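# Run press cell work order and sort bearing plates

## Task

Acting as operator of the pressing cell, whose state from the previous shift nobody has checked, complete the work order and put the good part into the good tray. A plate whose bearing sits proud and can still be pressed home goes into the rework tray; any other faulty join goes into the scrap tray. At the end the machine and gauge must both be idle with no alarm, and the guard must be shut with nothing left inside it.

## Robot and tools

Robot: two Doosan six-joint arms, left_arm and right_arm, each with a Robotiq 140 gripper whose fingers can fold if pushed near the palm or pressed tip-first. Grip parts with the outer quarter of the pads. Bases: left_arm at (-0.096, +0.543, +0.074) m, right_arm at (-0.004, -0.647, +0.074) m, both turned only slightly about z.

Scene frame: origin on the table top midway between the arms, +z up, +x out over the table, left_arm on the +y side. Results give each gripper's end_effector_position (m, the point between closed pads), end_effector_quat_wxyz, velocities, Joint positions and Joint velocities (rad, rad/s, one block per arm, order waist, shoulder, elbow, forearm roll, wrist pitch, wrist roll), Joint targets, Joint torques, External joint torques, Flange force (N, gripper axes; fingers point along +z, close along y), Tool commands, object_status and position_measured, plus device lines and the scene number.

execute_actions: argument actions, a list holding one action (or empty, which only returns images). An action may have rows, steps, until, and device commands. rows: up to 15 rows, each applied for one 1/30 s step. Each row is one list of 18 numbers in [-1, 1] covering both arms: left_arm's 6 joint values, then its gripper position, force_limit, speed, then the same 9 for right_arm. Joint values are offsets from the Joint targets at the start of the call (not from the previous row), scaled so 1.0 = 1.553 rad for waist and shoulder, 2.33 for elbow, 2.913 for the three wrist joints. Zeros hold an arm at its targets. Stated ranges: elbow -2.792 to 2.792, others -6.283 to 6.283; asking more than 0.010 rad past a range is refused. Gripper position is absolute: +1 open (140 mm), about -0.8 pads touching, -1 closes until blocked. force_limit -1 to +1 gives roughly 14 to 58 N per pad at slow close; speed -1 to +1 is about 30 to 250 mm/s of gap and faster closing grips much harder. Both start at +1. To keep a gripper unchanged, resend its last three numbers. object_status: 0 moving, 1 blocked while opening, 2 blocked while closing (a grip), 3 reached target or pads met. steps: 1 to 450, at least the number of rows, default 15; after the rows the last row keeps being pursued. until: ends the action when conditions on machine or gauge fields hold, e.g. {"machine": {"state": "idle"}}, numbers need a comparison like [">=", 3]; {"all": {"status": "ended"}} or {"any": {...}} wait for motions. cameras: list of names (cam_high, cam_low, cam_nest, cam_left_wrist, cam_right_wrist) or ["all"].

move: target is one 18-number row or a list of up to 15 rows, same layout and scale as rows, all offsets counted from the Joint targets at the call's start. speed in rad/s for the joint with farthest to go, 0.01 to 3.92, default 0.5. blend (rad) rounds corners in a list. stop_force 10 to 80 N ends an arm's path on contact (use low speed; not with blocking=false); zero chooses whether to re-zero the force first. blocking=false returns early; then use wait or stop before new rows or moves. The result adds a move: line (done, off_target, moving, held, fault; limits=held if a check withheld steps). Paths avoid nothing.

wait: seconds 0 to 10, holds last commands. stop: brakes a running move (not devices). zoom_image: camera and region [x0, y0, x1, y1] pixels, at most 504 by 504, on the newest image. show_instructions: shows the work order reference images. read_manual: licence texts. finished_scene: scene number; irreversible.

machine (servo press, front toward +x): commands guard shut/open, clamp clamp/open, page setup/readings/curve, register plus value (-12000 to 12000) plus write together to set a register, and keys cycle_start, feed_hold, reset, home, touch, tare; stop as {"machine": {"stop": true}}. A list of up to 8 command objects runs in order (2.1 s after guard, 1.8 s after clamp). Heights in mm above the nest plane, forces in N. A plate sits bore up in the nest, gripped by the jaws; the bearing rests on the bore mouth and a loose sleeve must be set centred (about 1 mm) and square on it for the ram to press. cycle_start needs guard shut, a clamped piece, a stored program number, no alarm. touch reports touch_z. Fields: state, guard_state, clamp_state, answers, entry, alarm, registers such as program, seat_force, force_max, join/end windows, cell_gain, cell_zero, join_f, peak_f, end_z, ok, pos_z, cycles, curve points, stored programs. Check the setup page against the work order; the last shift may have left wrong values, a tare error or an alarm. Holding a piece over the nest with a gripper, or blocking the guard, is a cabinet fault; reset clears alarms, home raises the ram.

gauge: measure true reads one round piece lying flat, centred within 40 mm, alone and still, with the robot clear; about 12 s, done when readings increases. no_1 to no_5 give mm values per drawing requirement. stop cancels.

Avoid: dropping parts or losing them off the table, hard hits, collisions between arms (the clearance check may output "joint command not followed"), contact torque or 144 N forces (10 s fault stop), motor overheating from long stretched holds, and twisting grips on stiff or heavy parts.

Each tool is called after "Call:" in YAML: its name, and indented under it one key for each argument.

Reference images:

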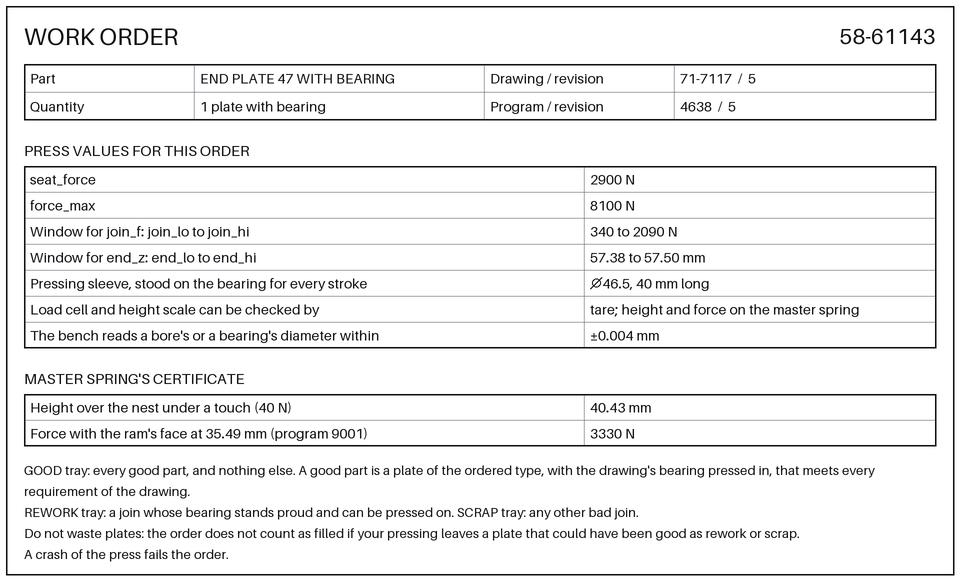

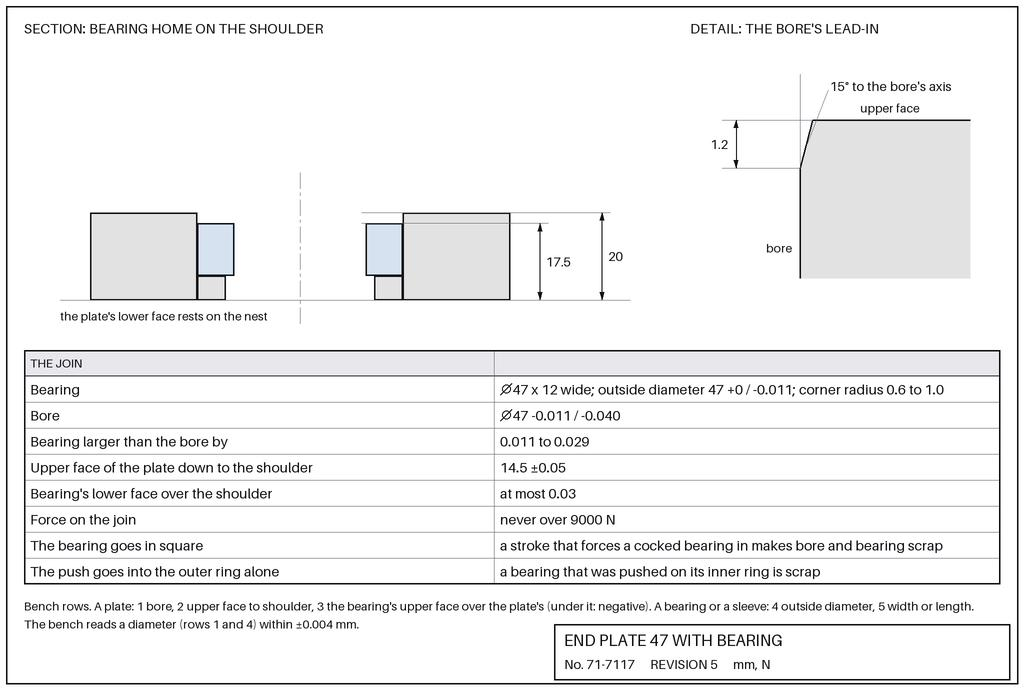

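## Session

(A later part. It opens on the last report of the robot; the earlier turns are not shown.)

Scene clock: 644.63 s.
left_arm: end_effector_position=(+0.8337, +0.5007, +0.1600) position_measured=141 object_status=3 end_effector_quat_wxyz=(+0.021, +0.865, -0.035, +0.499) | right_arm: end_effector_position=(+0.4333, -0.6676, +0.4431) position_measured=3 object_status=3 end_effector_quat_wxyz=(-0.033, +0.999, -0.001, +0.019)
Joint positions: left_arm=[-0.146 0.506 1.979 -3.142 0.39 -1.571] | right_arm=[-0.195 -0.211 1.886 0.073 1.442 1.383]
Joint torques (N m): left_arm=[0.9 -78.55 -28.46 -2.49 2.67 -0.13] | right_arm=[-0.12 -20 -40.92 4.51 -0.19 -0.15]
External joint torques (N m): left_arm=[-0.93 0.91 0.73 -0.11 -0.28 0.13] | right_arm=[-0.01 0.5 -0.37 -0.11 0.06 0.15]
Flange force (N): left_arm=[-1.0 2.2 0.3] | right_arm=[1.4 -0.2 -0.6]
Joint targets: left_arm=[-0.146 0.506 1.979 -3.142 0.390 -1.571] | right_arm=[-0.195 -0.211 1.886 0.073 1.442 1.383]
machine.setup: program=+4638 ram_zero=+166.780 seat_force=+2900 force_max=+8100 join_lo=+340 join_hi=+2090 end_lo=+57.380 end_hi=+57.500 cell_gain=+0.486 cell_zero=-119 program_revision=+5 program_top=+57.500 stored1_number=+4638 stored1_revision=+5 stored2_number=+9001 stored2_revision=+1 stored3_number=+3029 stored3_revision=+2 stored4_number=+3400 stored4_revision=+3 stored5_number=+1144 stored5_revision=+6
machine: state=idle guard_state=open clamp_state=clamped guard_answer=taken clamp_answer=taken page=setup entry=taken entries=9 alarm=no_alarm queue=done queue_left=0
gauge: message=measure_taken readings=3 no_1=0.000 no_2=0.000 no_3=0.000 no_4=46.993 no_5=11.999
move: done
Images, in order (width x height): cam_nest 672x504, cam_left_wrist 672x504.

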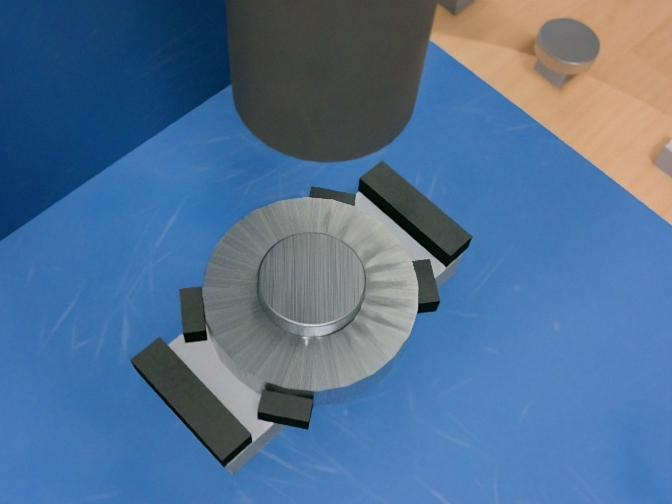

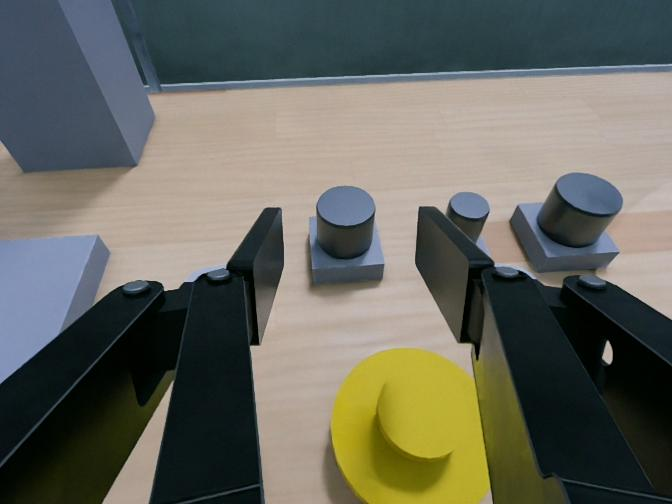

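Call:
move:
  target: [0,0.0804,-0.0299,0,0.0191,0,-0.05,0,-0.5,0,0,0,0,0,0,1,1,1]
  speed: 0.2
  cameras: ["cam_left_wrist","cam_low"]

Scene clock: 659.93 s.
left_arm: end_effector_position=(+0.8739, +0.4973, +0.1004) position_measured=135 object_status=3 end_effector_quat_wxyz=(+0.021, +0.865, -0.035, +0.500) | right_arm: end_effector_position=(+0.4333, -0.6676, +0.4431) position_measured=3 object_status=3 end_effector_quat_wxyz=(-0.033, +0.999, -0.001, +0.019)
Joint positions: left_arm=[-0.146 0.631 1.909 -3.142 0.445 -1.571] | right_arm=[-0.195 -0.211 1.886 0.073 1.442 1.383]
Joint torques (N m): left_arm=[0.71 -87.34 -26.88 -2.37 2.7 -0.12] | right_arm=[0.24 -19.86 -40.94 4.52 -0.23 -0.19]
External joint torques (N m): left_arm=[-0.61 -0.34 0.47 -0.09 -0.27 0.12] | right_arm=[-0.24 -0.12 -0.39 -0.11 0.11 0.18]
Flange force (N): left_arm=[0.2 1.4 -1.3] | right_arm=[0.3 0.1 -0.9]
Joint targets: left_arm=[-0.146 0.631 1.909 -3.142 0.445 -1.571] | right_arm=[-0.195 -0.211 1.886 0.073 1.442 1.383]
machine.setup: program=+4638 ram_zero=+166.780 seat_force=+2900 force_max=+8100 join_lo=+340 join_hi=+2090 end_lo=+57.380 end_hi=+57.500 cell_gain=+0.486 cell_zero=-119 program_revision=+5 program_top=+57.500 stored1_number=+4638 stored1_revision=+5 stored2_number=+9001 stored2_revision=+1 stored3_number=+3029 stored3_revision=+2 stored4_number=+3400 stored4_revision=+3 stored5_number=+1144 stored5_revision=+6
machine: state=idle guard_state=open clamp_state=clamped guard_answer=taken clamp_answer=taken page=setup entry=taken entries=9 alarm=no_alarm queue=done queue_left=0
gauge: message=measure_taken readings=3 no_1=0.000 no_2=0.000 no_3=0.000 no_4=46.993 no_5=11.999
move: done
Images, in order (width x height): cam_low 672x504, cam_left_wrist 672x504.

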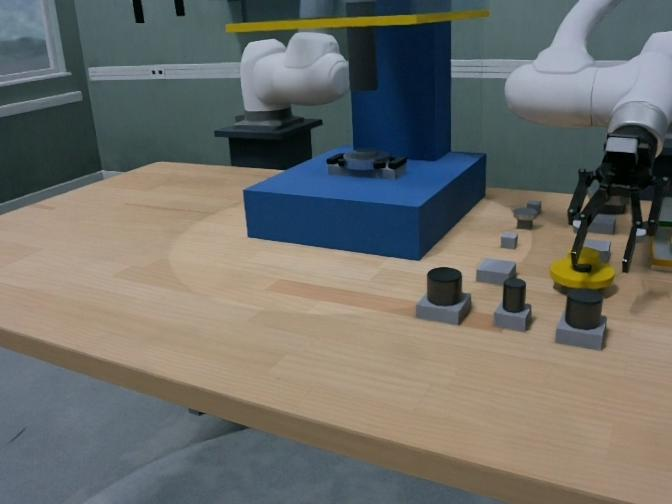

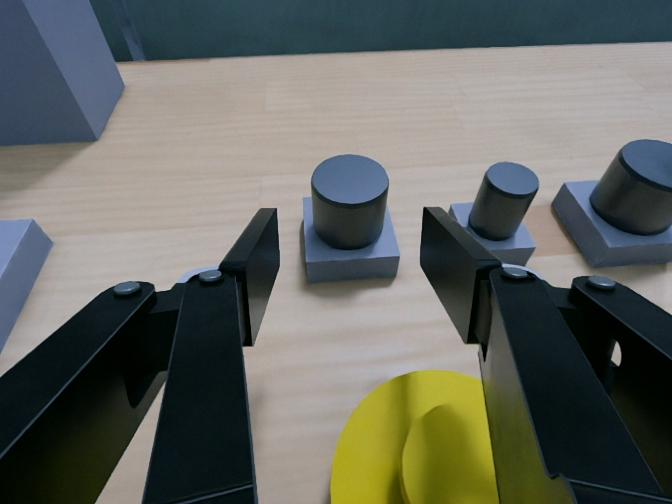

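Call:
move:
  target: [-0.0013,0.0595,-0.0306,0,0.0074,0,-0.05,0,-0.5,0,0,0,0,0,0,1,1,1]
  speed: 0.1
  cameras: ["cam_left_wrist","cam_low"]

Scene clock: 679.03 s.
left_arm: end_effector_position=(+0.9086, +0.4924, +0.0580) position_measured=135 object_status=3 end_effector_quat_wxyz=(+0.021, +0.865, -0.036, +0.500) | right_arm: end_effector_position=(+0.4333, -0.6676, +0.4431) position_measured=3 object_status=3 end_effector_quat_wxyz=(-0.033, +0.999, -0.001, +0.019)
Joint positions: left_arm=[-0.148 0.723 1.838 -3.142 0.467 -1.571] | right_arm=[-0.195 -0.211 1.886 0.073 1.442 1.383]
Joint torques (N m): left_arm=[0.38 -94.36 -25.92 -2.21 2.71 -0.19] | right_arm=[-0.14 -19.76 -40.98 4.54 -0.18 -0.17]
External joint torques (N m): left_arm=[-0.48 0.24 0.44 -0.15 -0.29 0.19] | right_arm=[0.14 -0.17 -0.35 -0.12 0.07 0.17]
Flange force (N): left_arm=[-0.1 1.4 -0.3] | right_arm=[0.3 -0.7 -0.7]
Joint targets: left_arm=[-0.148 0.723 1.838 -3.142 0.467 -1.571] | right_arm=[-0.195 -0.211 1.886 0.073 1.442 1.383]
machine.setup: program=+4638 ram_zero=+166.780 seat_force=+2900 force_max=+8100 join_lo=+340 join_hi=+2090 end_lo=+57.380 end_hi=+57.500 cell_gain=+0.486 cell_zero=-119 program_revision=+5 program_top=+57.500 stored1_number=+4638 stored1_revision=+5 stored2_number=+9001 stored2_revision=+1 stored3_number=+3029 stored3_revision=+2 stored4_number=+3400 stored4_revision=+3 stored5_number=+1144 stored5_revision=+6
machine: state=idle guard_state=open clamp_state=clamped guard_answer=taken clamp_answer=taken page=setup entry=taken entries=9 alarm=no_alarm queue=done queue_left=0
gauge: message=measure_taken readings=3 no_1=0.000 no_2=0.000 no_3=0.000 no_4=46.993 no_5=11.999
move: done
Images, in order (width x height): cam_low 672x504, cam_left_wrist 672x504.

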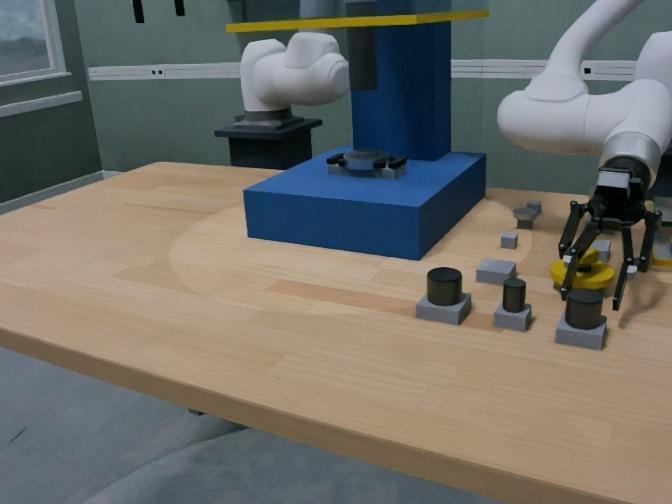

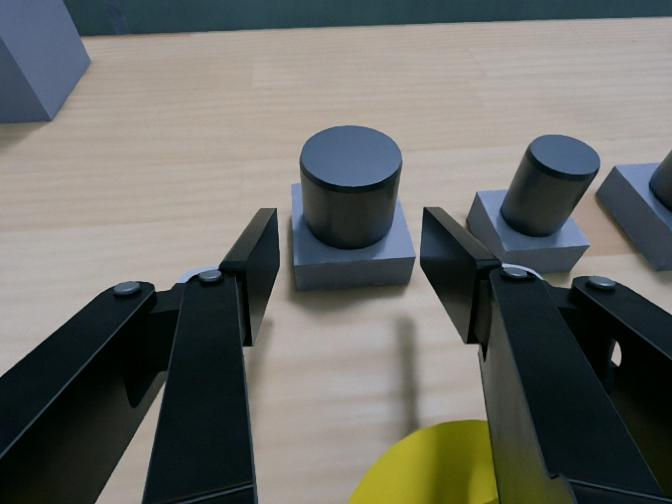

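Call:
move:
  target: [-0.0005,0.0217,-0.0339,0,-0.0156,0,-0.05,0,-0.5,0,0,0,0,0,0,1,1,1]
  speed: 0.08

Call:
execute_actions:
  actions:
    - {"rows":[[0,0,0,0,0,0,-1,0,-1,0,0,0,0,0,0,1,1,1]],"steps":60}
  cameras: ["cam_left_wrist","cam_low"]

Scene clock: 689.03 s.
left_arm: end_effector_position=(+0.9447, +0.4886, +0.0582) position_measured=135 object_status=3 end_effector_quat_wxyz=(+0.021, +0.865, -0.036, +0.500) | right_arm: end_effector_position=(+0.4333, -0.6676, +0.4431) position_measured=3 object_status=3 end_effector_quat_wxyz=(-0.033, +0.999, -0.001, +0.019)
Joint positions: left_arm=[-0.148 0.757 1.759 -3.142 0.421 -1.571] | right_arm=[-0.195 -0.211 1.886 0.073 1.442 1.383]
Joint torques (N m): left_arm=[0.39 -98.12 -27.75 -2.37 2.66 -0.14] | right_arm=[0.03 -19.9 -41.06 4.51 -0.21 -0.17]
External joint torques (N m): left_arm=[-0.3 0.47 0.94 -0.14 -0.26 0.14] | right_arm=[-0.02 -0.23 -0.33 -0.09 0.09 0.17]
Flange force (N): left_arm=[-0.9 1.1 -1.0] | right_arm=[0.1 -0.4 -0.8]
Joint targets: left_arm=[-0.148 0.757 1.759 -3.142 0.421 -1.571] | right_arm=[-0.195 -0.211 1.886 0.073 1.442 1.383]
machine.setup: program=+4638 ram_zero=+166.780 seat_force=+2900 force_max=+8100 join_lo=+340 join_hi=+2090 end_lo=+57.380 end_hi=+57.500 cell_gain=+0.486 cell_zero=-119 program_revision=+5 program_top=+57.500 stored1_number=+4638 stored1_revision=+5 stored2_number=+9001 stored2_revision=+1 stored3_number=+3029 stored3_revision=+2 stored4_number=+3400 stored4_revision=+3 stored5_number=+1144 stored5_revision=+6
machine: state=idle guard_state=open clamp_state=clamped guard_answer=taken clamp_answer=taken page=setup entry=taken entries=9 alarm=no_alarm queue=done queue_left=0
gauge: message=measure_taken readings=3 no_1=0.000 no_2=0.000 no_3=0.000 no_4=46.993 no_5=11.999
move: done

Scene clock: 691.23 s.
left_arm: end_effector_position=(+0.9447, +0.4886, +0.0582) position_measured=162 object_status=2 end_effector_quat_wxyz=(+0.021, +0.865, -0.036, +0.500) | right_arm: end_effector_position=(+0.4333, -0.6676, +0.4431) position_measured=3 object_status=3 end_effector_quat_wxyz=(-0.033, +0.999, -0.001, +0.019)
Joint positions: left_arm=[-0.148 0.757 1.759 -3.142 0.421 -1.571] | right_arm=[-0.195 -0.211 1.886 0.073 1.442 1.383]
Joint torques (N m): left_arm=[0.11 -92.15 -27.4 -2.36 1.57 -0.24] | right_arm=[0.15 -19.51 -41.06 4.5 -0.24 -0.14]
External joint torques (N m): left_arm=[-0.23 -5.31 0.51 -0.16 0.83 0.24] | right_arm=[-0.14 -0.49 -0.19 -0.1 0.13 0.14]
Flange force (N): left_arm=[1.5 1.5 -9.3] | right_arm=[-0.6 -0.1 -0.7]
Joint targets: left_arm=[-0.148 0.757 1.759 -3.142 0.421 -1.571] | right_arm=[-0.195 -0.211 1.886 0.073 1.442 1.383]
machine.setup: program=+4638 ram_zero=+166.780 seat_force=+2900 force_max=+8100 join_lo=+340 join_hi=+2090 end_lo=+57.380 end_hi=+57.500 cell_gain=+0.486 cell_zero=-119 program_revision=+5 program_top=+57.500 stored1_number=+4638 stored1_revision=+5 stored2_number=+9001 stored2_revision=+1 stored3_number=+3029 stored3_revision=+2 stored4_number=+3400 stored4_revision=+3 stored5_number=+1144 stored5_revision=+6
machine: state=idle guard_state=open clamp_state=clamped guard_answer=taken clamp_answer=taken page=setup entry=taken entries=9 alarm=no_alarm queue=done queue_left=0
gauge: message=measure_taken readings=3 no_1=0.000 no_2=0.000 no_3=0.000 no_4=46.993 no_5=11.999
Images, in order (width x height): cam_low 672x504, cam_left_wrist 672x504.

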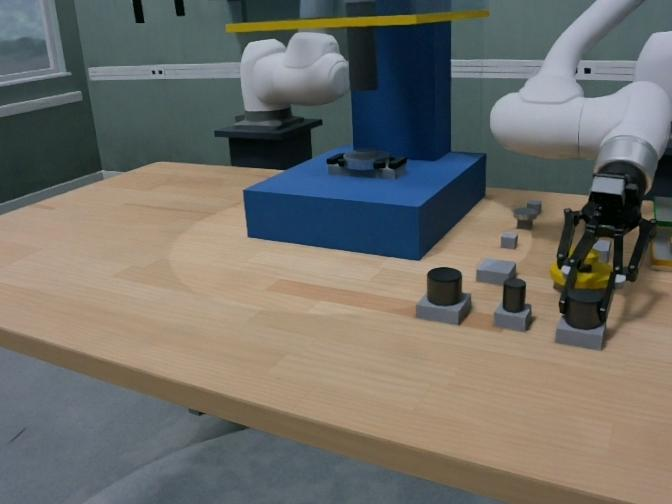

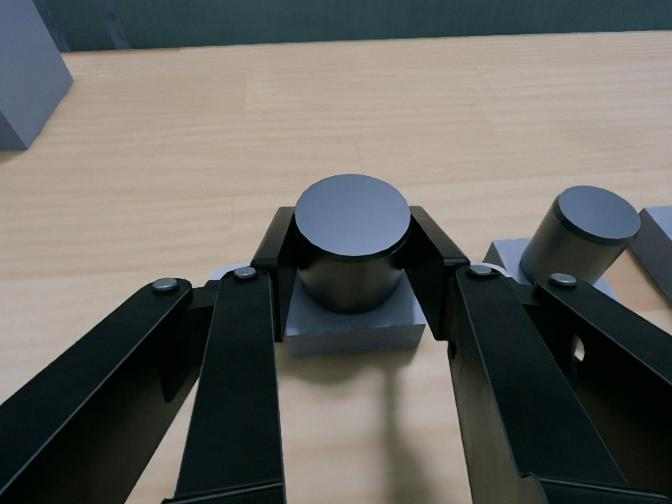

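Call:
move:
  target:
    - [0,-0.0171,-0.0003,0,-0.0092,0,-1,0,-1,0,0,0,0,0,0,1,1,1]
    - [0.0013,-0.1616,0.0944,0,-0.0106,0,-1,0,-1,0,0,0,0,0,0,1,1,1]
    - [0.0466,-0.1819,0.0281,0.6764,0.2751,-0.3148,-1,0,-1,0,0,0,0,0,0,1,1,1]
    - [-0.1843,-0.1325,0.0068,0.6016,0.1855,-0.3342,-1,0,-1,0,0,0,0,0,0,1,1,1]
  speed: [0.04,0.25,0.6,0.3]
  blend: [0.004,0.04,0.04,0]
  cameras: ["cam_nest","cam_left_wrist"]

Call:
zoom_image:
  camera: "cam_nest"
  region: [200, 160, 430, 390]

Call:
zoom_image:
  camera: "cam_left_wrist"
  region: [250, 160, 450, 360]

Scene clock: 710.10 s.
left_arm: end_effector_position=(+0.5990, +0.0212, +0.2058) position_measured=162 object_status=2 end_effector_quat_wxyz=(+0.354, +0.613, -0.612, +0.354) | right_arm: end_effector_position=(+0.4333, -0.6676, +0.4431) position_measured=3 object_status=3 end_effector_quat_wxyz=(-0.033, +0.999, -0.001, +0.019)
Joint positions: left_arm=[-0.435 0.551 1.775 -1.39 0.962 -2.545] | right_arm=[-0.195 -0.211 1.886 0.073 1.442 1.383]
Joint torques (N m): left_arm=[0.34 -87 -32.21 -2.1 2.54 -0.21] | right_arm=[-0.24 -20.05 -40.97 4.5 -0.23 -0.21]
External joint torques (N m): left_arm=[-0.32 4.1 3.69 1.02 -1.17 0.21] | right_arm=[0.51 -0.72 -0.51 -0.06 0.12 0.2]
Flange force (N): left_arm=[-5.2 2.9 2.7] | right_arm=[-0.3 -1.8 -1.1]
Joint targets: left_arm=[-0.435 0.551 1.775 -1.390 0.962 -2.545] | right_arm=[-0.195 -0.211 1.886 0.073 1.442 1.383]
machine.setup: program=+4638 ram_zero=+166.780 seat_force=+2900 force_max=+8100 join_lo=+340 join_hi=+2090 end_lo=+57.380 end_hi=+57.500 cell_gain=+0.486 cell_zero=-119 program_revision=+5 program_top=+57.500 stored1_number=+4638 stored1_revision=+5 stored2_number=+9001 stored2_revision=+1 stored3_number=+3029 stored3_revision=+2 stored4_number=+3400 stored4_revision=+3 stored5_number=+1144 stored5_revision=+6
machine: state=idle guard_state=open clamp_state=clamped guard_answer=taken clamp_answer=taken page=setup entry=taken entries=9 alarm=no_alarm queue=done queue_left=0
gauge: message=measure_taken readings=3 no_1=0.000 no_2=0.000 no_3=0.000 no_4=46.993 no_5=11.999
move: done
Images, in order (width x height): cam_nest 672x504, cam_left_wrist 672x504.

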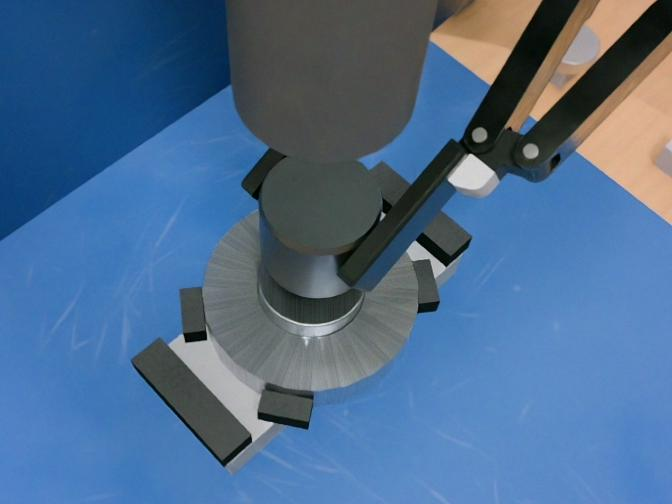

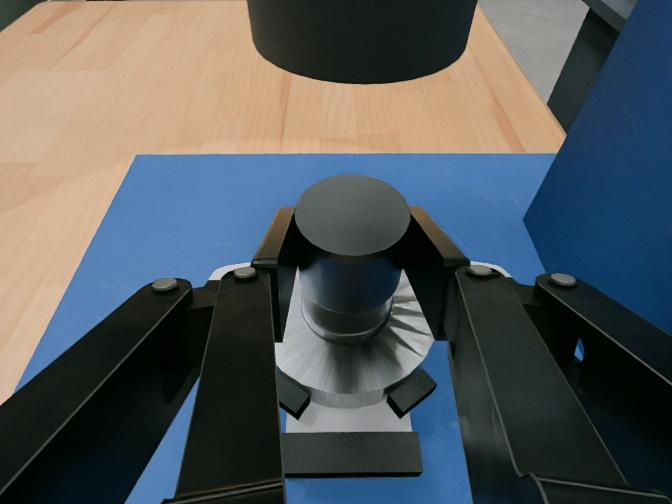

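Scaled by 2.191 from the camera's 672x504 image, which has a finer 960x720 frame.

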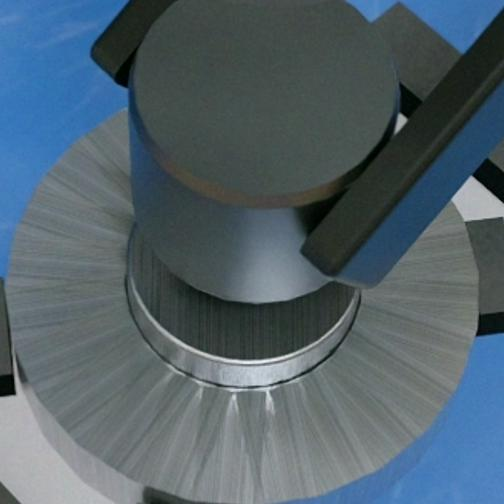

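Scaled by 2.520 from the camera's 672x504 image, which has a finer 960x720 frame.

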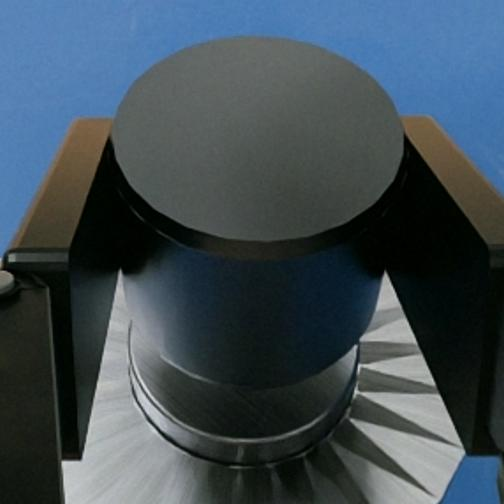

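Call:
move:
  target: [0,0.0129,0.0023,-0.0061,-0.0013,0.0106,-1,0,-1,0,0,0,0,0,0,1,1,1]
  speed: 0.03
  cameras: ["cam_nest","cam_left_wrist"]

Call:
zoom_image:
  camera: "cam_nest"
  region: [200, 180, 430, 410]

Call:
zoom_image:
  camera: "cam_left_wrist"
  region: [250, 160, 450, 360]

Scene clock: 729.60 s.
left_arm: end_effector_position=(+0.5994, +0.0209, +0.1891) position_measured=162 object_status=2 end_effector_quat_wxyz=(+0.354, +0.612, -0.612, +0.354) | right_arm: end_effector_position=(+0.4333, -0.6676, +0.4431) position_measured=3 object_status=3 end_effector_quat_wxyz=(-0.033, +0.999, -0.001, +0.019)
Joint positions: left_arm=[-0.435 0.571 1.78 -1.408 0.958 -2.514] | right_arm=[-0.195 -0.211 1.886 0.073 1.442 1.383]
Joint torques (N m): left_arm=[0.63 -88.18 -31.35 -2.03 2.71 -0.15] | right_arm=[-0.04 -19.78 -40.99 4.57 -0.2 -0.18]
External joint torques (N m): left_arm=[-1.02 5.05 3.93 0.92 -1.29 0.15] | right_arm=[0.14 -0.35 -0.35 -0.15 0.09 0.18]
Flange force (N): left_arm=[-5.6 2.9 4.3] | right_arm=[0.0 -0.8 -0.8]
Joint targets: left_arm=[-0.435 0.571 1.780 -1.408 0.958 -2.514] | right_arm=[-0.195 -0.211 1.886 0.073 1.442 1.383]
machine.setup: program=+4638 ram_zero=+166.780 seat_force=+2900 force_max=+8100 join_lo=+340 join_hi=+2090 end_lo=+57.380 end_hi=+57.500 cell_gain=+0.486 cell_zero=-119 program_revision=+5 program_top=+57.500 stored1_number=+4638 stored1_revision=+5 stored2_number=+9001 stored2_revision=+1 stored3_number=+3029 stored3_revision=+2 stored4_number=+3400 stored4_revision=+3 stored5_number=+1144 stored5_revision=+6
machine: state=idle guard_state=open clamp_state=clamped guard_answer=taken clamp_answer=taken page=setup entry=taken entries=9 alarm=no_alarm queue=done queue_left=0
gauge: message=measure_taken readings=3 no_1=0.000 no_2=0.000 no_3=0.000 no_4=46.993 no_5=11.999
move: done
Images, in order (width x height): cam_nest 672x504, cam_left_wrist 672x504.

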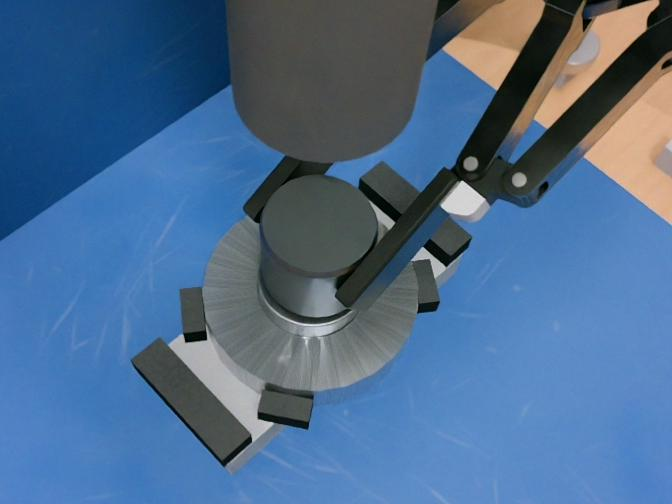

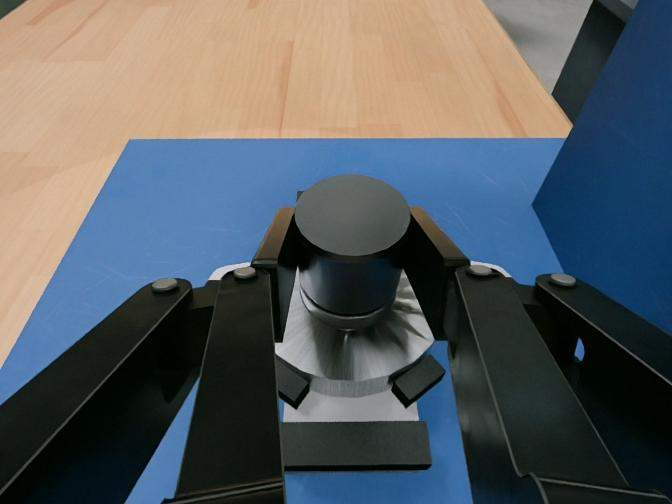

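Scaled by 2.191 from the camera's 672x504 image, which has a finer 960x720 frame.

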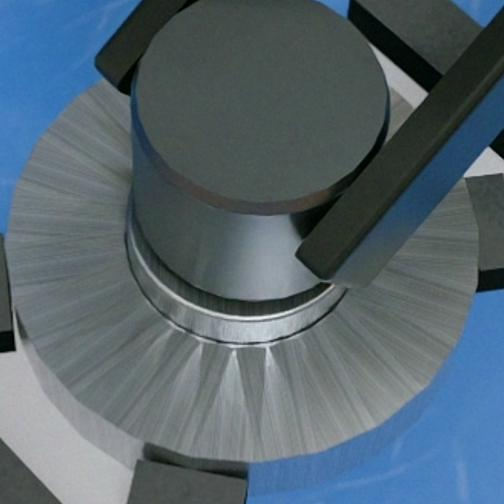

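Scaled by 2.520 from the camera's 672x504 image, which has a finer 960x720 frame.

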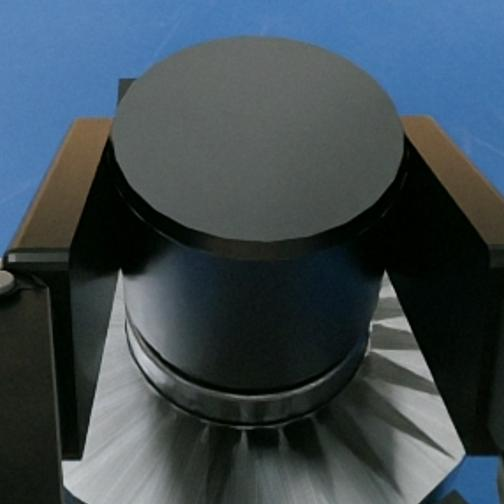

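Call:
zoom_image:
  camera: "cam_left_wrist"
  region: [290, 260, 410, 350]

Call:
zoom_image:
  camera: "cam_nest"
  region: [245, 240, 385, 345]

Scaled by 4.200 from the camera's 672x504 image, which has a finer 960x720 frame.

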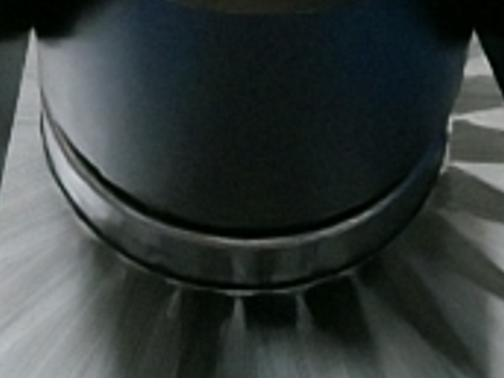

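Scaled by 3.600 from the camera's 672x504 image, which has a finer 960x720 frame.

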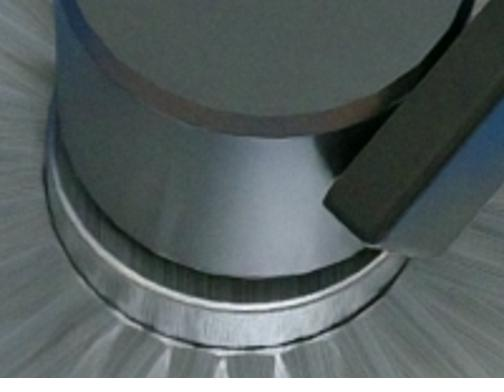

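Call:
move:
  target: [-0.0014,0.0021,-0.0001,-0.0012,-0.0006,0.0012,-1,0,-1,0,0,0,0,0,0,1,1,1]
  speed: 0.02
  stop_force: 12
  cameras: ["cam_nest","cam_left_wrist"]

Call:
zoom_image:
  camera: "cam_nest"
  region: [245, 240, 385, 345]

Call:
zoom_image:
  camera: "cam_left_wrist"
  region: [290, 260, 410, 350]

Scene clock: 754.53 s.
left_arm: end_effector_position=(+0.5993, +0.0191, +0.1869) position_measured=162 object_status=2 end_effector_quat_wxyz=(+0.354, +0.612, -0.612, +0.354) | right_arm: end_effector_position=(+0.4333, -0.6676, +0.4431) position_measured=3 object_status=3 end_effector_quat_wxyz=(-0.033, +0.999, -0.001, +0.019)
Joint positions: left_arm=[-0.437 0.574 1.78 -1.411 0.956 -2.51] | right_arm=[-0.195 -0.211 1.886 0.073 1.442 1.383]
Joint torques (N m): left_arm=[0.57 -88.45 -31.41 -2.02 2.67 -0.19] | right_arm=[0.12 -19.84 -40.87 4.51 -0.25 -0.22]
External joint torques (N m): left_arm=[-0.62 4.86 3.79 0.91 -1.24 0.19] | right_arm=[-0.13 0.34 -0.39 -0.1 0.13 0.22]
Flange force (N): left_arm=[-5.7 2.6 3.7] | right_arm=[1.1 -0.1 -0.8]
Joint targets: left_arm=[-0.437 0.574 1.780 -1.411 0.956 -2.510] | right_arm=[-0.195 -0.211 1.886 0.073 1.442 1.383]
machine.setup: program=+4638 ram_zero=+166.780 seat_force=+2900 force_max=+8100 join_lo=+340 join_hi=+2090 end_lo=+57.380 end_hi=+57.500 cell_gain=+0.486 cell_zero=-119 program_revision=+5 program_top=+57.500 stored1_number=+4638 stored1_revision=+5 stored2_number=+9001 stored2_revision=+1 stored3_number=+3029 stored3_revision=+2 stored4_number=+3400 stored4_revision=+3 stored5_number=+1144 stored5_revision=+6
machine: state=idle guard_state=open clamp_state=clamped guard_answer=taken clamp_answer=taken page=setup entry=taken entries=9 alarm=no_alarm queue=done queue_left=0
gauge: message=measure_taken readings=3 no_1=0.000 no_2=0.000 no_3=0.000 no_4=46.993 no_5=11.999
move: done
Images, in order (width x height): cam_nest 672x504, cam_left_wrist 672x504.

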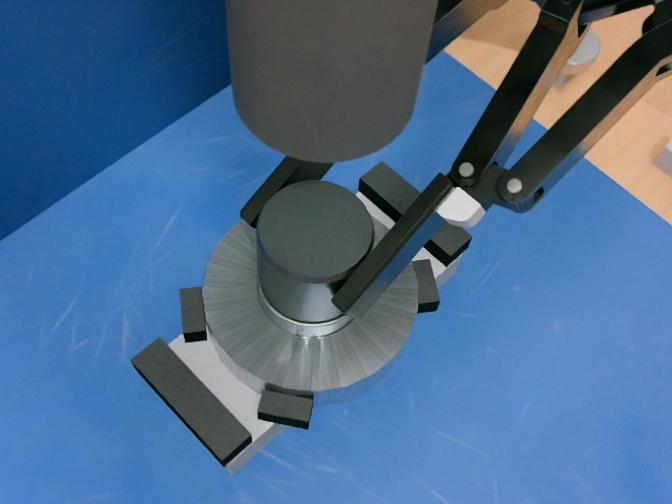

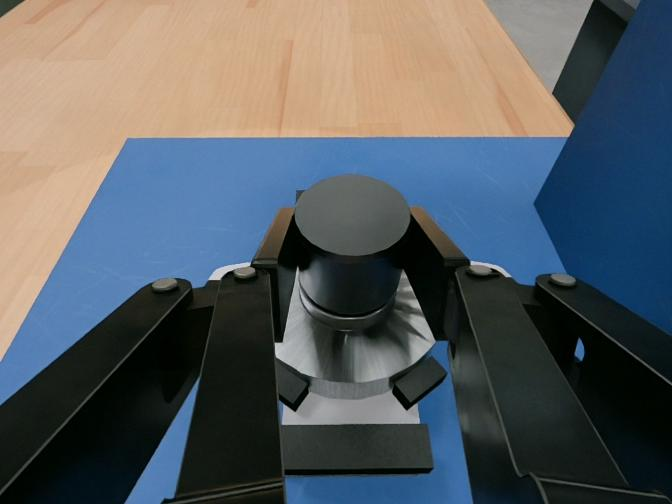

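Scaled by 3.600 from the camera's 672x504 image, which has a finer 960x720 frame.

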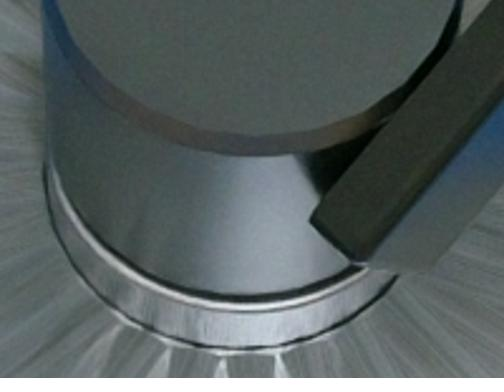

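Scaled by 4.200 from the camera's 672x504 image, which has a finer 960x720 frame.

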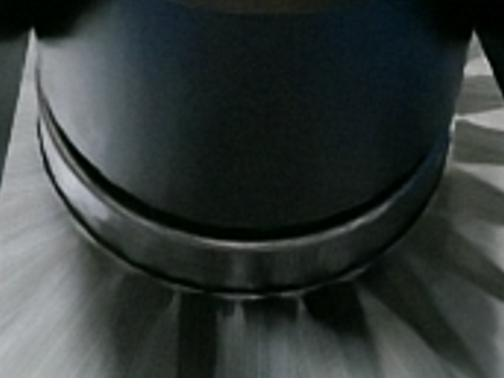

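Call:
move:
  target: [0,0.0035,0.0006,-0.0016,-0.0003,0.0028,-1,0,-1,0,0,0,0,0,0,1,1,1]
  speed: 0.01
  stop_force: 10
  cameras: ["cam_nest","cam_left_wrist"]

Call:
zoom_image:
  camera: "cam_nest"
  region: [245, 240, 385, 345]

Call:
zoom_image:
  camera: "cam_left_wrist"
  region: [290, 260, 410, 350]

Scene clock: 762.20 s.
left_arm: end_effector_position=(+0.5994, +0.0190, +0.1851) position_measured=162 object_status=2 end_effector_quat_wxyz=(+0.354, +0.612, -0.612, +0.354) | right_arm: end_effector_position=(+0.4333, -0.6676, +0.4431) position_measured=3 object_status=3 end_effector_quat_wxyz=(-0.033, +0.999, -0.001, +0.019)
Joint positions: left_arm=[-0.437 0.577 1.78 -1.414 0.956 -2.507] | right_arm=[-0.195 -0.211 1.886 0.073 1.442 1.383]
Joint torques (N m): left_arm=[-1.85 -77.24 -25.89 -0.15 0.23 -0.21] | right_arm=[-0.12 -19.73 -41.07 4.45 -0.23 -0.18]
External joint torques (N m): left_arm=[1.93 -6.46 -1.38 -0.95 1.19 0.21] | right_arm=[0.12 -0.37 -0.28 -0.03 0.12 0.18]
Flange force (N): left_arm=[3.8 3.9 -7.3] | right_arm=[-0.2 -0.8 -0.7]
Joint targets: left_arm=[-0.437 0.577 1.780 -1.414 0.956 -2.507] | right_arm=[-0.195 -0.211 1.886 0.073 1.442 1.383]
machine.setup: program=+4638 ram_zero=+166.780 seat_force=+2900 force_max=+8100 join_lo=+340 join_hi=+2090 end_lo=+57.380 end_hi=+57.500 cell_gain=+0.486 cell_zero=-119 program_revision=+5 program_top=+57.500 stored1_number=+4638 stored1_revision=+5 stored2_number=+9001 stored2_revision=+1 stored3_number=+3029 stored3_revision=+2 stored4_number=+3400 stored4_revision=+3 stored5_number=+1144 stored5_revision=+6
machine: state=idle guard_state=open clamp_state=clamped guard_answer=taken clamp_answer=taken page=setup entry=taken entries=9 alarm=no_alarm queue=done queue_left=0
gauge: message=measure_taken readings=3 no_1=0.000 no_2=0.000 no_3=0.000 no_4=46.993 no_5=11.999
move: contact (left_arm)
Images, in order (width x height): cam_nest 672x504, cam_left_wrist 672x504.

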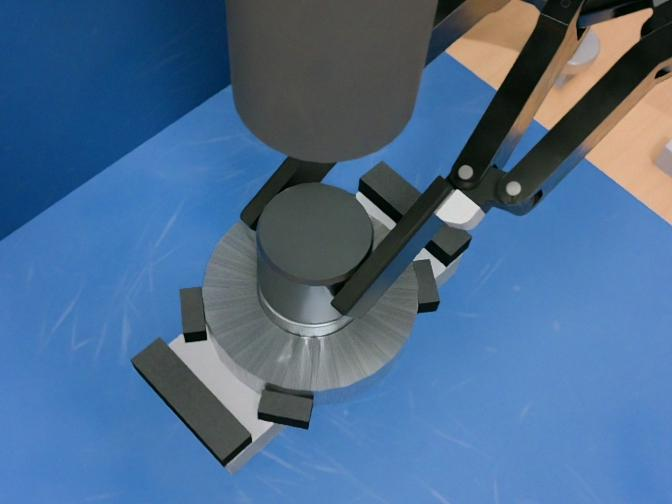

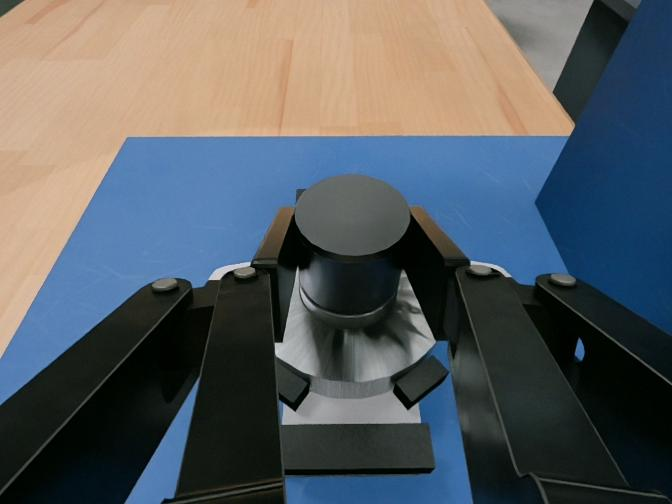

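Scaled by 3.600 from the camera's 672x504 image, which has a finer 960x720 frame.

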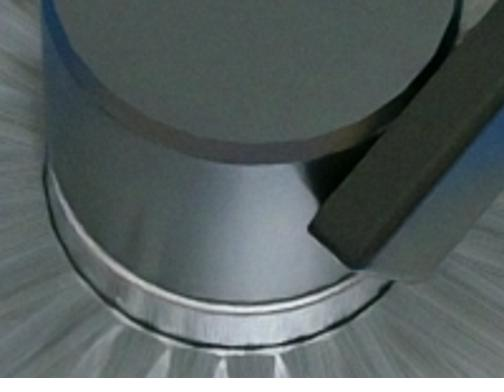

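Scaled by 4.200 from the camera's 672x504 image, which has a finer 960x720 frame.

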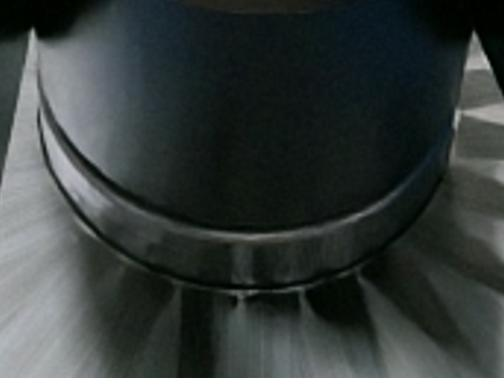

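Call:
execute_actions:
  actions:
    - {"rows":[[0,0,0,0,0,0,-0.09,0,-1,0,0,0,0,0,0,1,1,1]],"steps":45}
  cameras: ["cam_nest","cam_left_wrist"]

Call:
zoom_image:
  camera: "cam_nest"
  region: [245, 170, 385, 345]

Call:
zoom_image:
  camera: "cam_left_wrist"
  region: [280, 160, 420, 350]

Scene clock: 769.10 s.
left_arm: end_effector_position=(+0.5994, +0.0191, +0.1850) position_measured=140 object_status=3 end_effector_quat_wxyz=(+0.354, +0.612, -0.612, +0.354) | right_arm: end_effector_position=(+0.4333, -0.6676, +0.4431) position_measured=3 object_status=3 end_effector_quat_wxyz=(-0.033, +0.999, -0.001, +0.019)
Joint positions: left_arm=[-0.437 0.577 1.78 -1.413 0.956 -2.507] | right_arm=[-0.195 -0.211 1.886 0.073 1.442 1.383]
Joint torques (N m): left_arm=[0.44 -84.02 -28.46 -0.89 1.65 -0.11] | right_arm=[0.13 -20.09 -40.96 4.5 -0.2 -0.18]
External joint torques (N m): left_arm=[-0.58 0.27 0.91 -0.23 -0.22 0.11] | right_arm=[-0.04 0.23 -0.26 -0.09 0.09 0.18]
Flange force (N): left_arm=[-0.8 2.3 1.0] | right_arm=[0.8 -0.3 -0.5]
Joint targets: left_arm=[-0.437 0.577 1.780 -1.414 0.956 -2.507] | right_arm=[-0.195 -0.211 1.886 0.073 1.442 1.383]
machine.setup: program=+4638 ram_zero=+166.780 seat_force=+2900 force_max=+8100 join_lo=+340 join_hi=+2090 end_lo=+57.380 end_hi=+57.500 cell_gain=+0.486 cell_zero=-119 program_revision=+5 program_top=+57.500 stored1_number=+4638 stored1_revision=+5 stored2_number=+9001 stored2_revision=+1 stored3_number=+3029 stored3_revision=+2 stored4_number=+3400 stored4_revision=+3 stored5_number=+1144 stored5_revision=+6
machine: state=idle guard_state=open clamp_state=clamped guard_answer=taken clamp_answer=taken page=setup entry=taken entries=9 alarm=no_alarm queue=done queue_left=0
gauge: message=measure_taken readings=3 no_1=0.000 no_2=0.000 no_3=0.000 no_4=46.993 no_5=11.999
Images, in order (width x height): cam_nest 672x504, cam_left_wrist 672x504.

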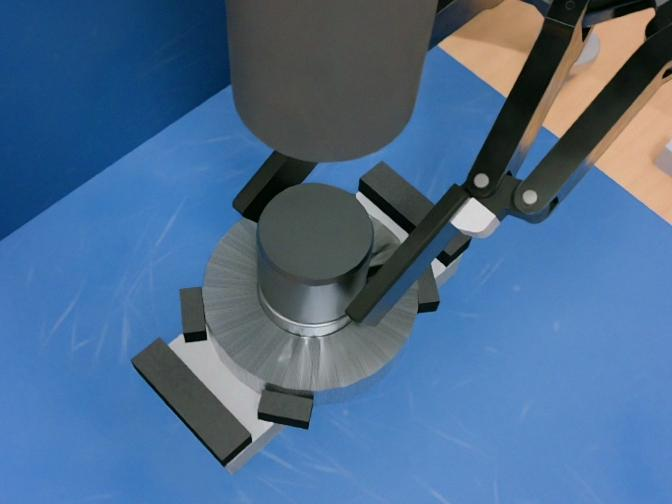

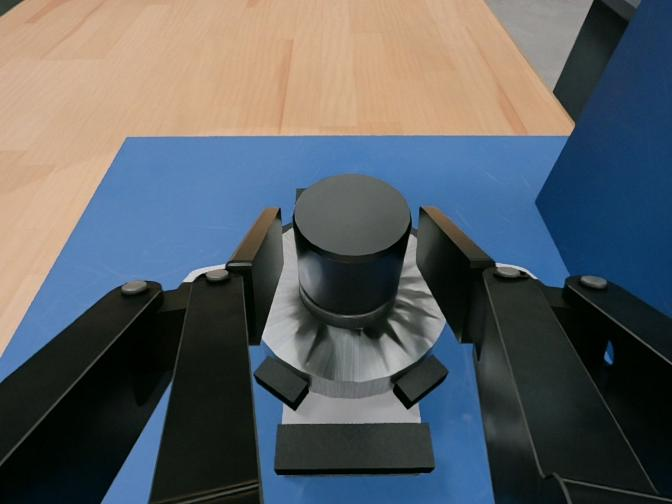

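Scaled by 2.880 from the camera's 672x504 image, which has a finer 960x720 frame.

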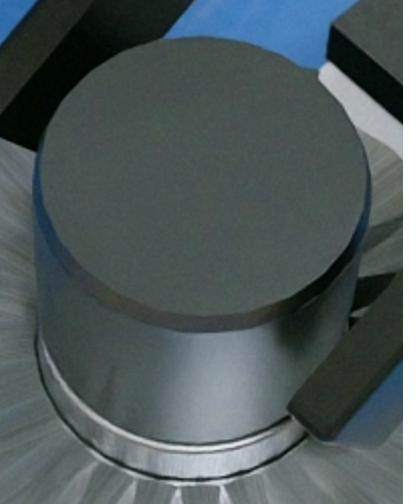

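Scaled by 2.653 from the camera's 672x504 image, which has a finer 960x720 frame.

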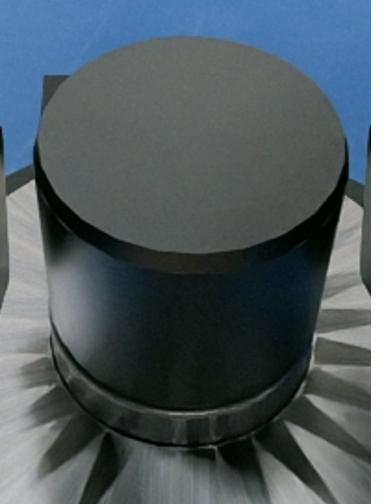

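Call:
move:
  target:
    - [0.0348,-0.0204,0.0082,0.0157,0.0127,-0.0030,-0.09,0,-1,0,0,0,0,0,0,1,1,1]
    - [0.2327,-0.0660,0.0191,0.0832,0.0914,0.0065,-0.09,0,-1,0,0,0,0,0,0,1,1,1]
  speed: [0.06,0.4]
  blend: [0.01,0]
  cameras: ["cam_nest","cam_low"]

Call:
zoom_image:
  camera: "cam_nest"
  region: [200, 170, 430, 400]

Call:
zoom_image:
  camera: "cam_low"
  region: [300, 110, 440, 215]

Scene clock: 777.50 s.
left_arm: end_effector_position=(+0.6052, +0.2807, +0.2399) position_measured=140 object_status=3 end_effector_quat_wxyz=(+0.353, +0.612, -0.612, +0.354) | right_arm: end_effector_position=(+0.4333, -0.6676, +0.4431) position_measured=3 object_status=3 end_effector_quat_wxyz=(-0.033, +0.999, -0.001, +0.019)
Joint positions: left_arm=[-0.075 0.474 1.825 -1.171 1.222 -2.488] | right_arm=[-0.195 -0.211 1.886 0.073 1.442 1.383]
Joint torques (N m): left_arm=[0.87 -75.92 -29.5 -0.52 1.73 -0.16] | right_arm=[0.08 -20.33 -41.08 4.55 -0.2 -0.23]
External joint torques (N m): left_arm=[-1.02 -0.41 0.82 -0.05 -0.25 0.16] | right_arm=[-0.13 0.42 -0.32 -0.13 0.08 0.23]
Flange force (N): left_arm=[0.5 2.5 1.7] | right_arm=[1.1 -0.1 -0.6]
Joint targets: left_arm=[-0.075 0.474 1.825 -1.171 1.222 -2.488] | right_arm=[-0.195 -0.211 1.886 0.073 1.442 1.383]
machine.setup: program=+4638 ram_zero=+166.780 seat_force=+2900 force_max=+8100 join_lo=+340 join_hi=+2090 end_lo=+57.380 end_hi=+57.500 cell_gain=+0.486 cell_zero=-119 program_revision=+5 program_top=+57.500 stored1_number=+4638 stored1_revision=+5 stored2_number=+9001 stored2_revision=+1 stored3_number=+3029 stored3_revision=+2 stored4_number=+3400 stored4_revision=+3 stored5_number=+1144 stored5_revision=+6
machine: state=idle guard_state=open clamp_state=clamped guard_answer=taken clamp_answer=taken page=setup entry=taken entries=9 alarm=no_alarm queue=done queue_left=0
gauge: message=measure_taken readings=3 no_1=0.000 no_2=0.000 no_3=0.000 no_4=46.993 no_5=11.999
move: done
Images, in order (width x height): cam_low 672x504, cam_nest 672x504.

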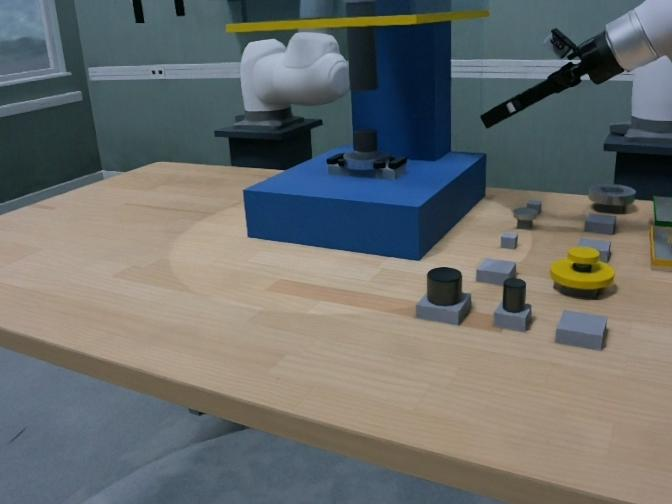

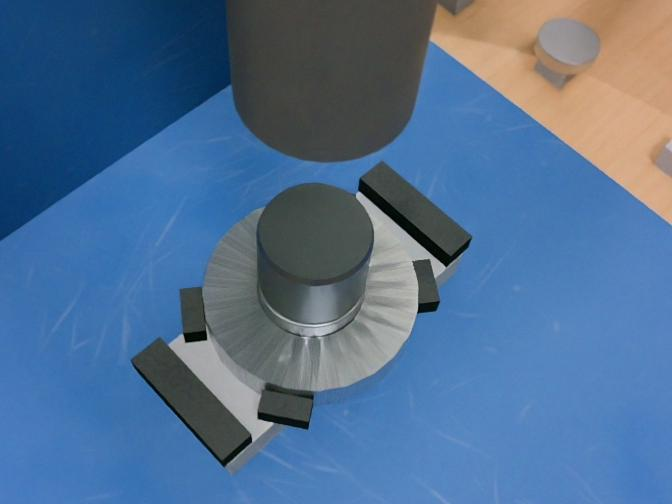

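Scaled by 2.191 from the camera's 672x504 image, which has a finer 960x720 frame.

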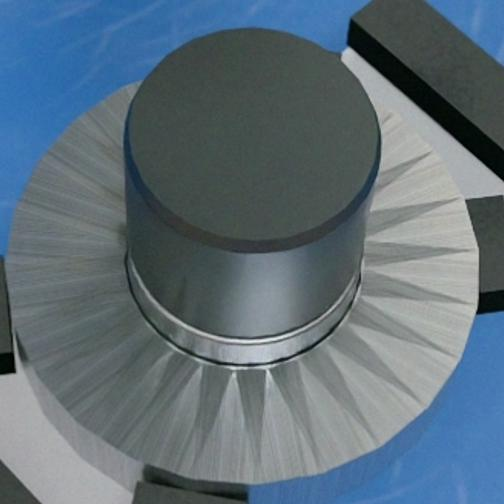

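Scaled by 3.600 from the camera's 672x504 image, which has a finer 960x720 frame.

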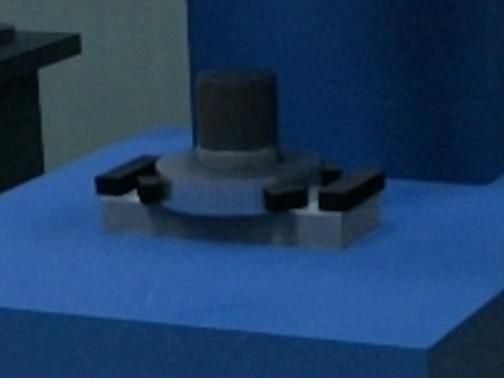

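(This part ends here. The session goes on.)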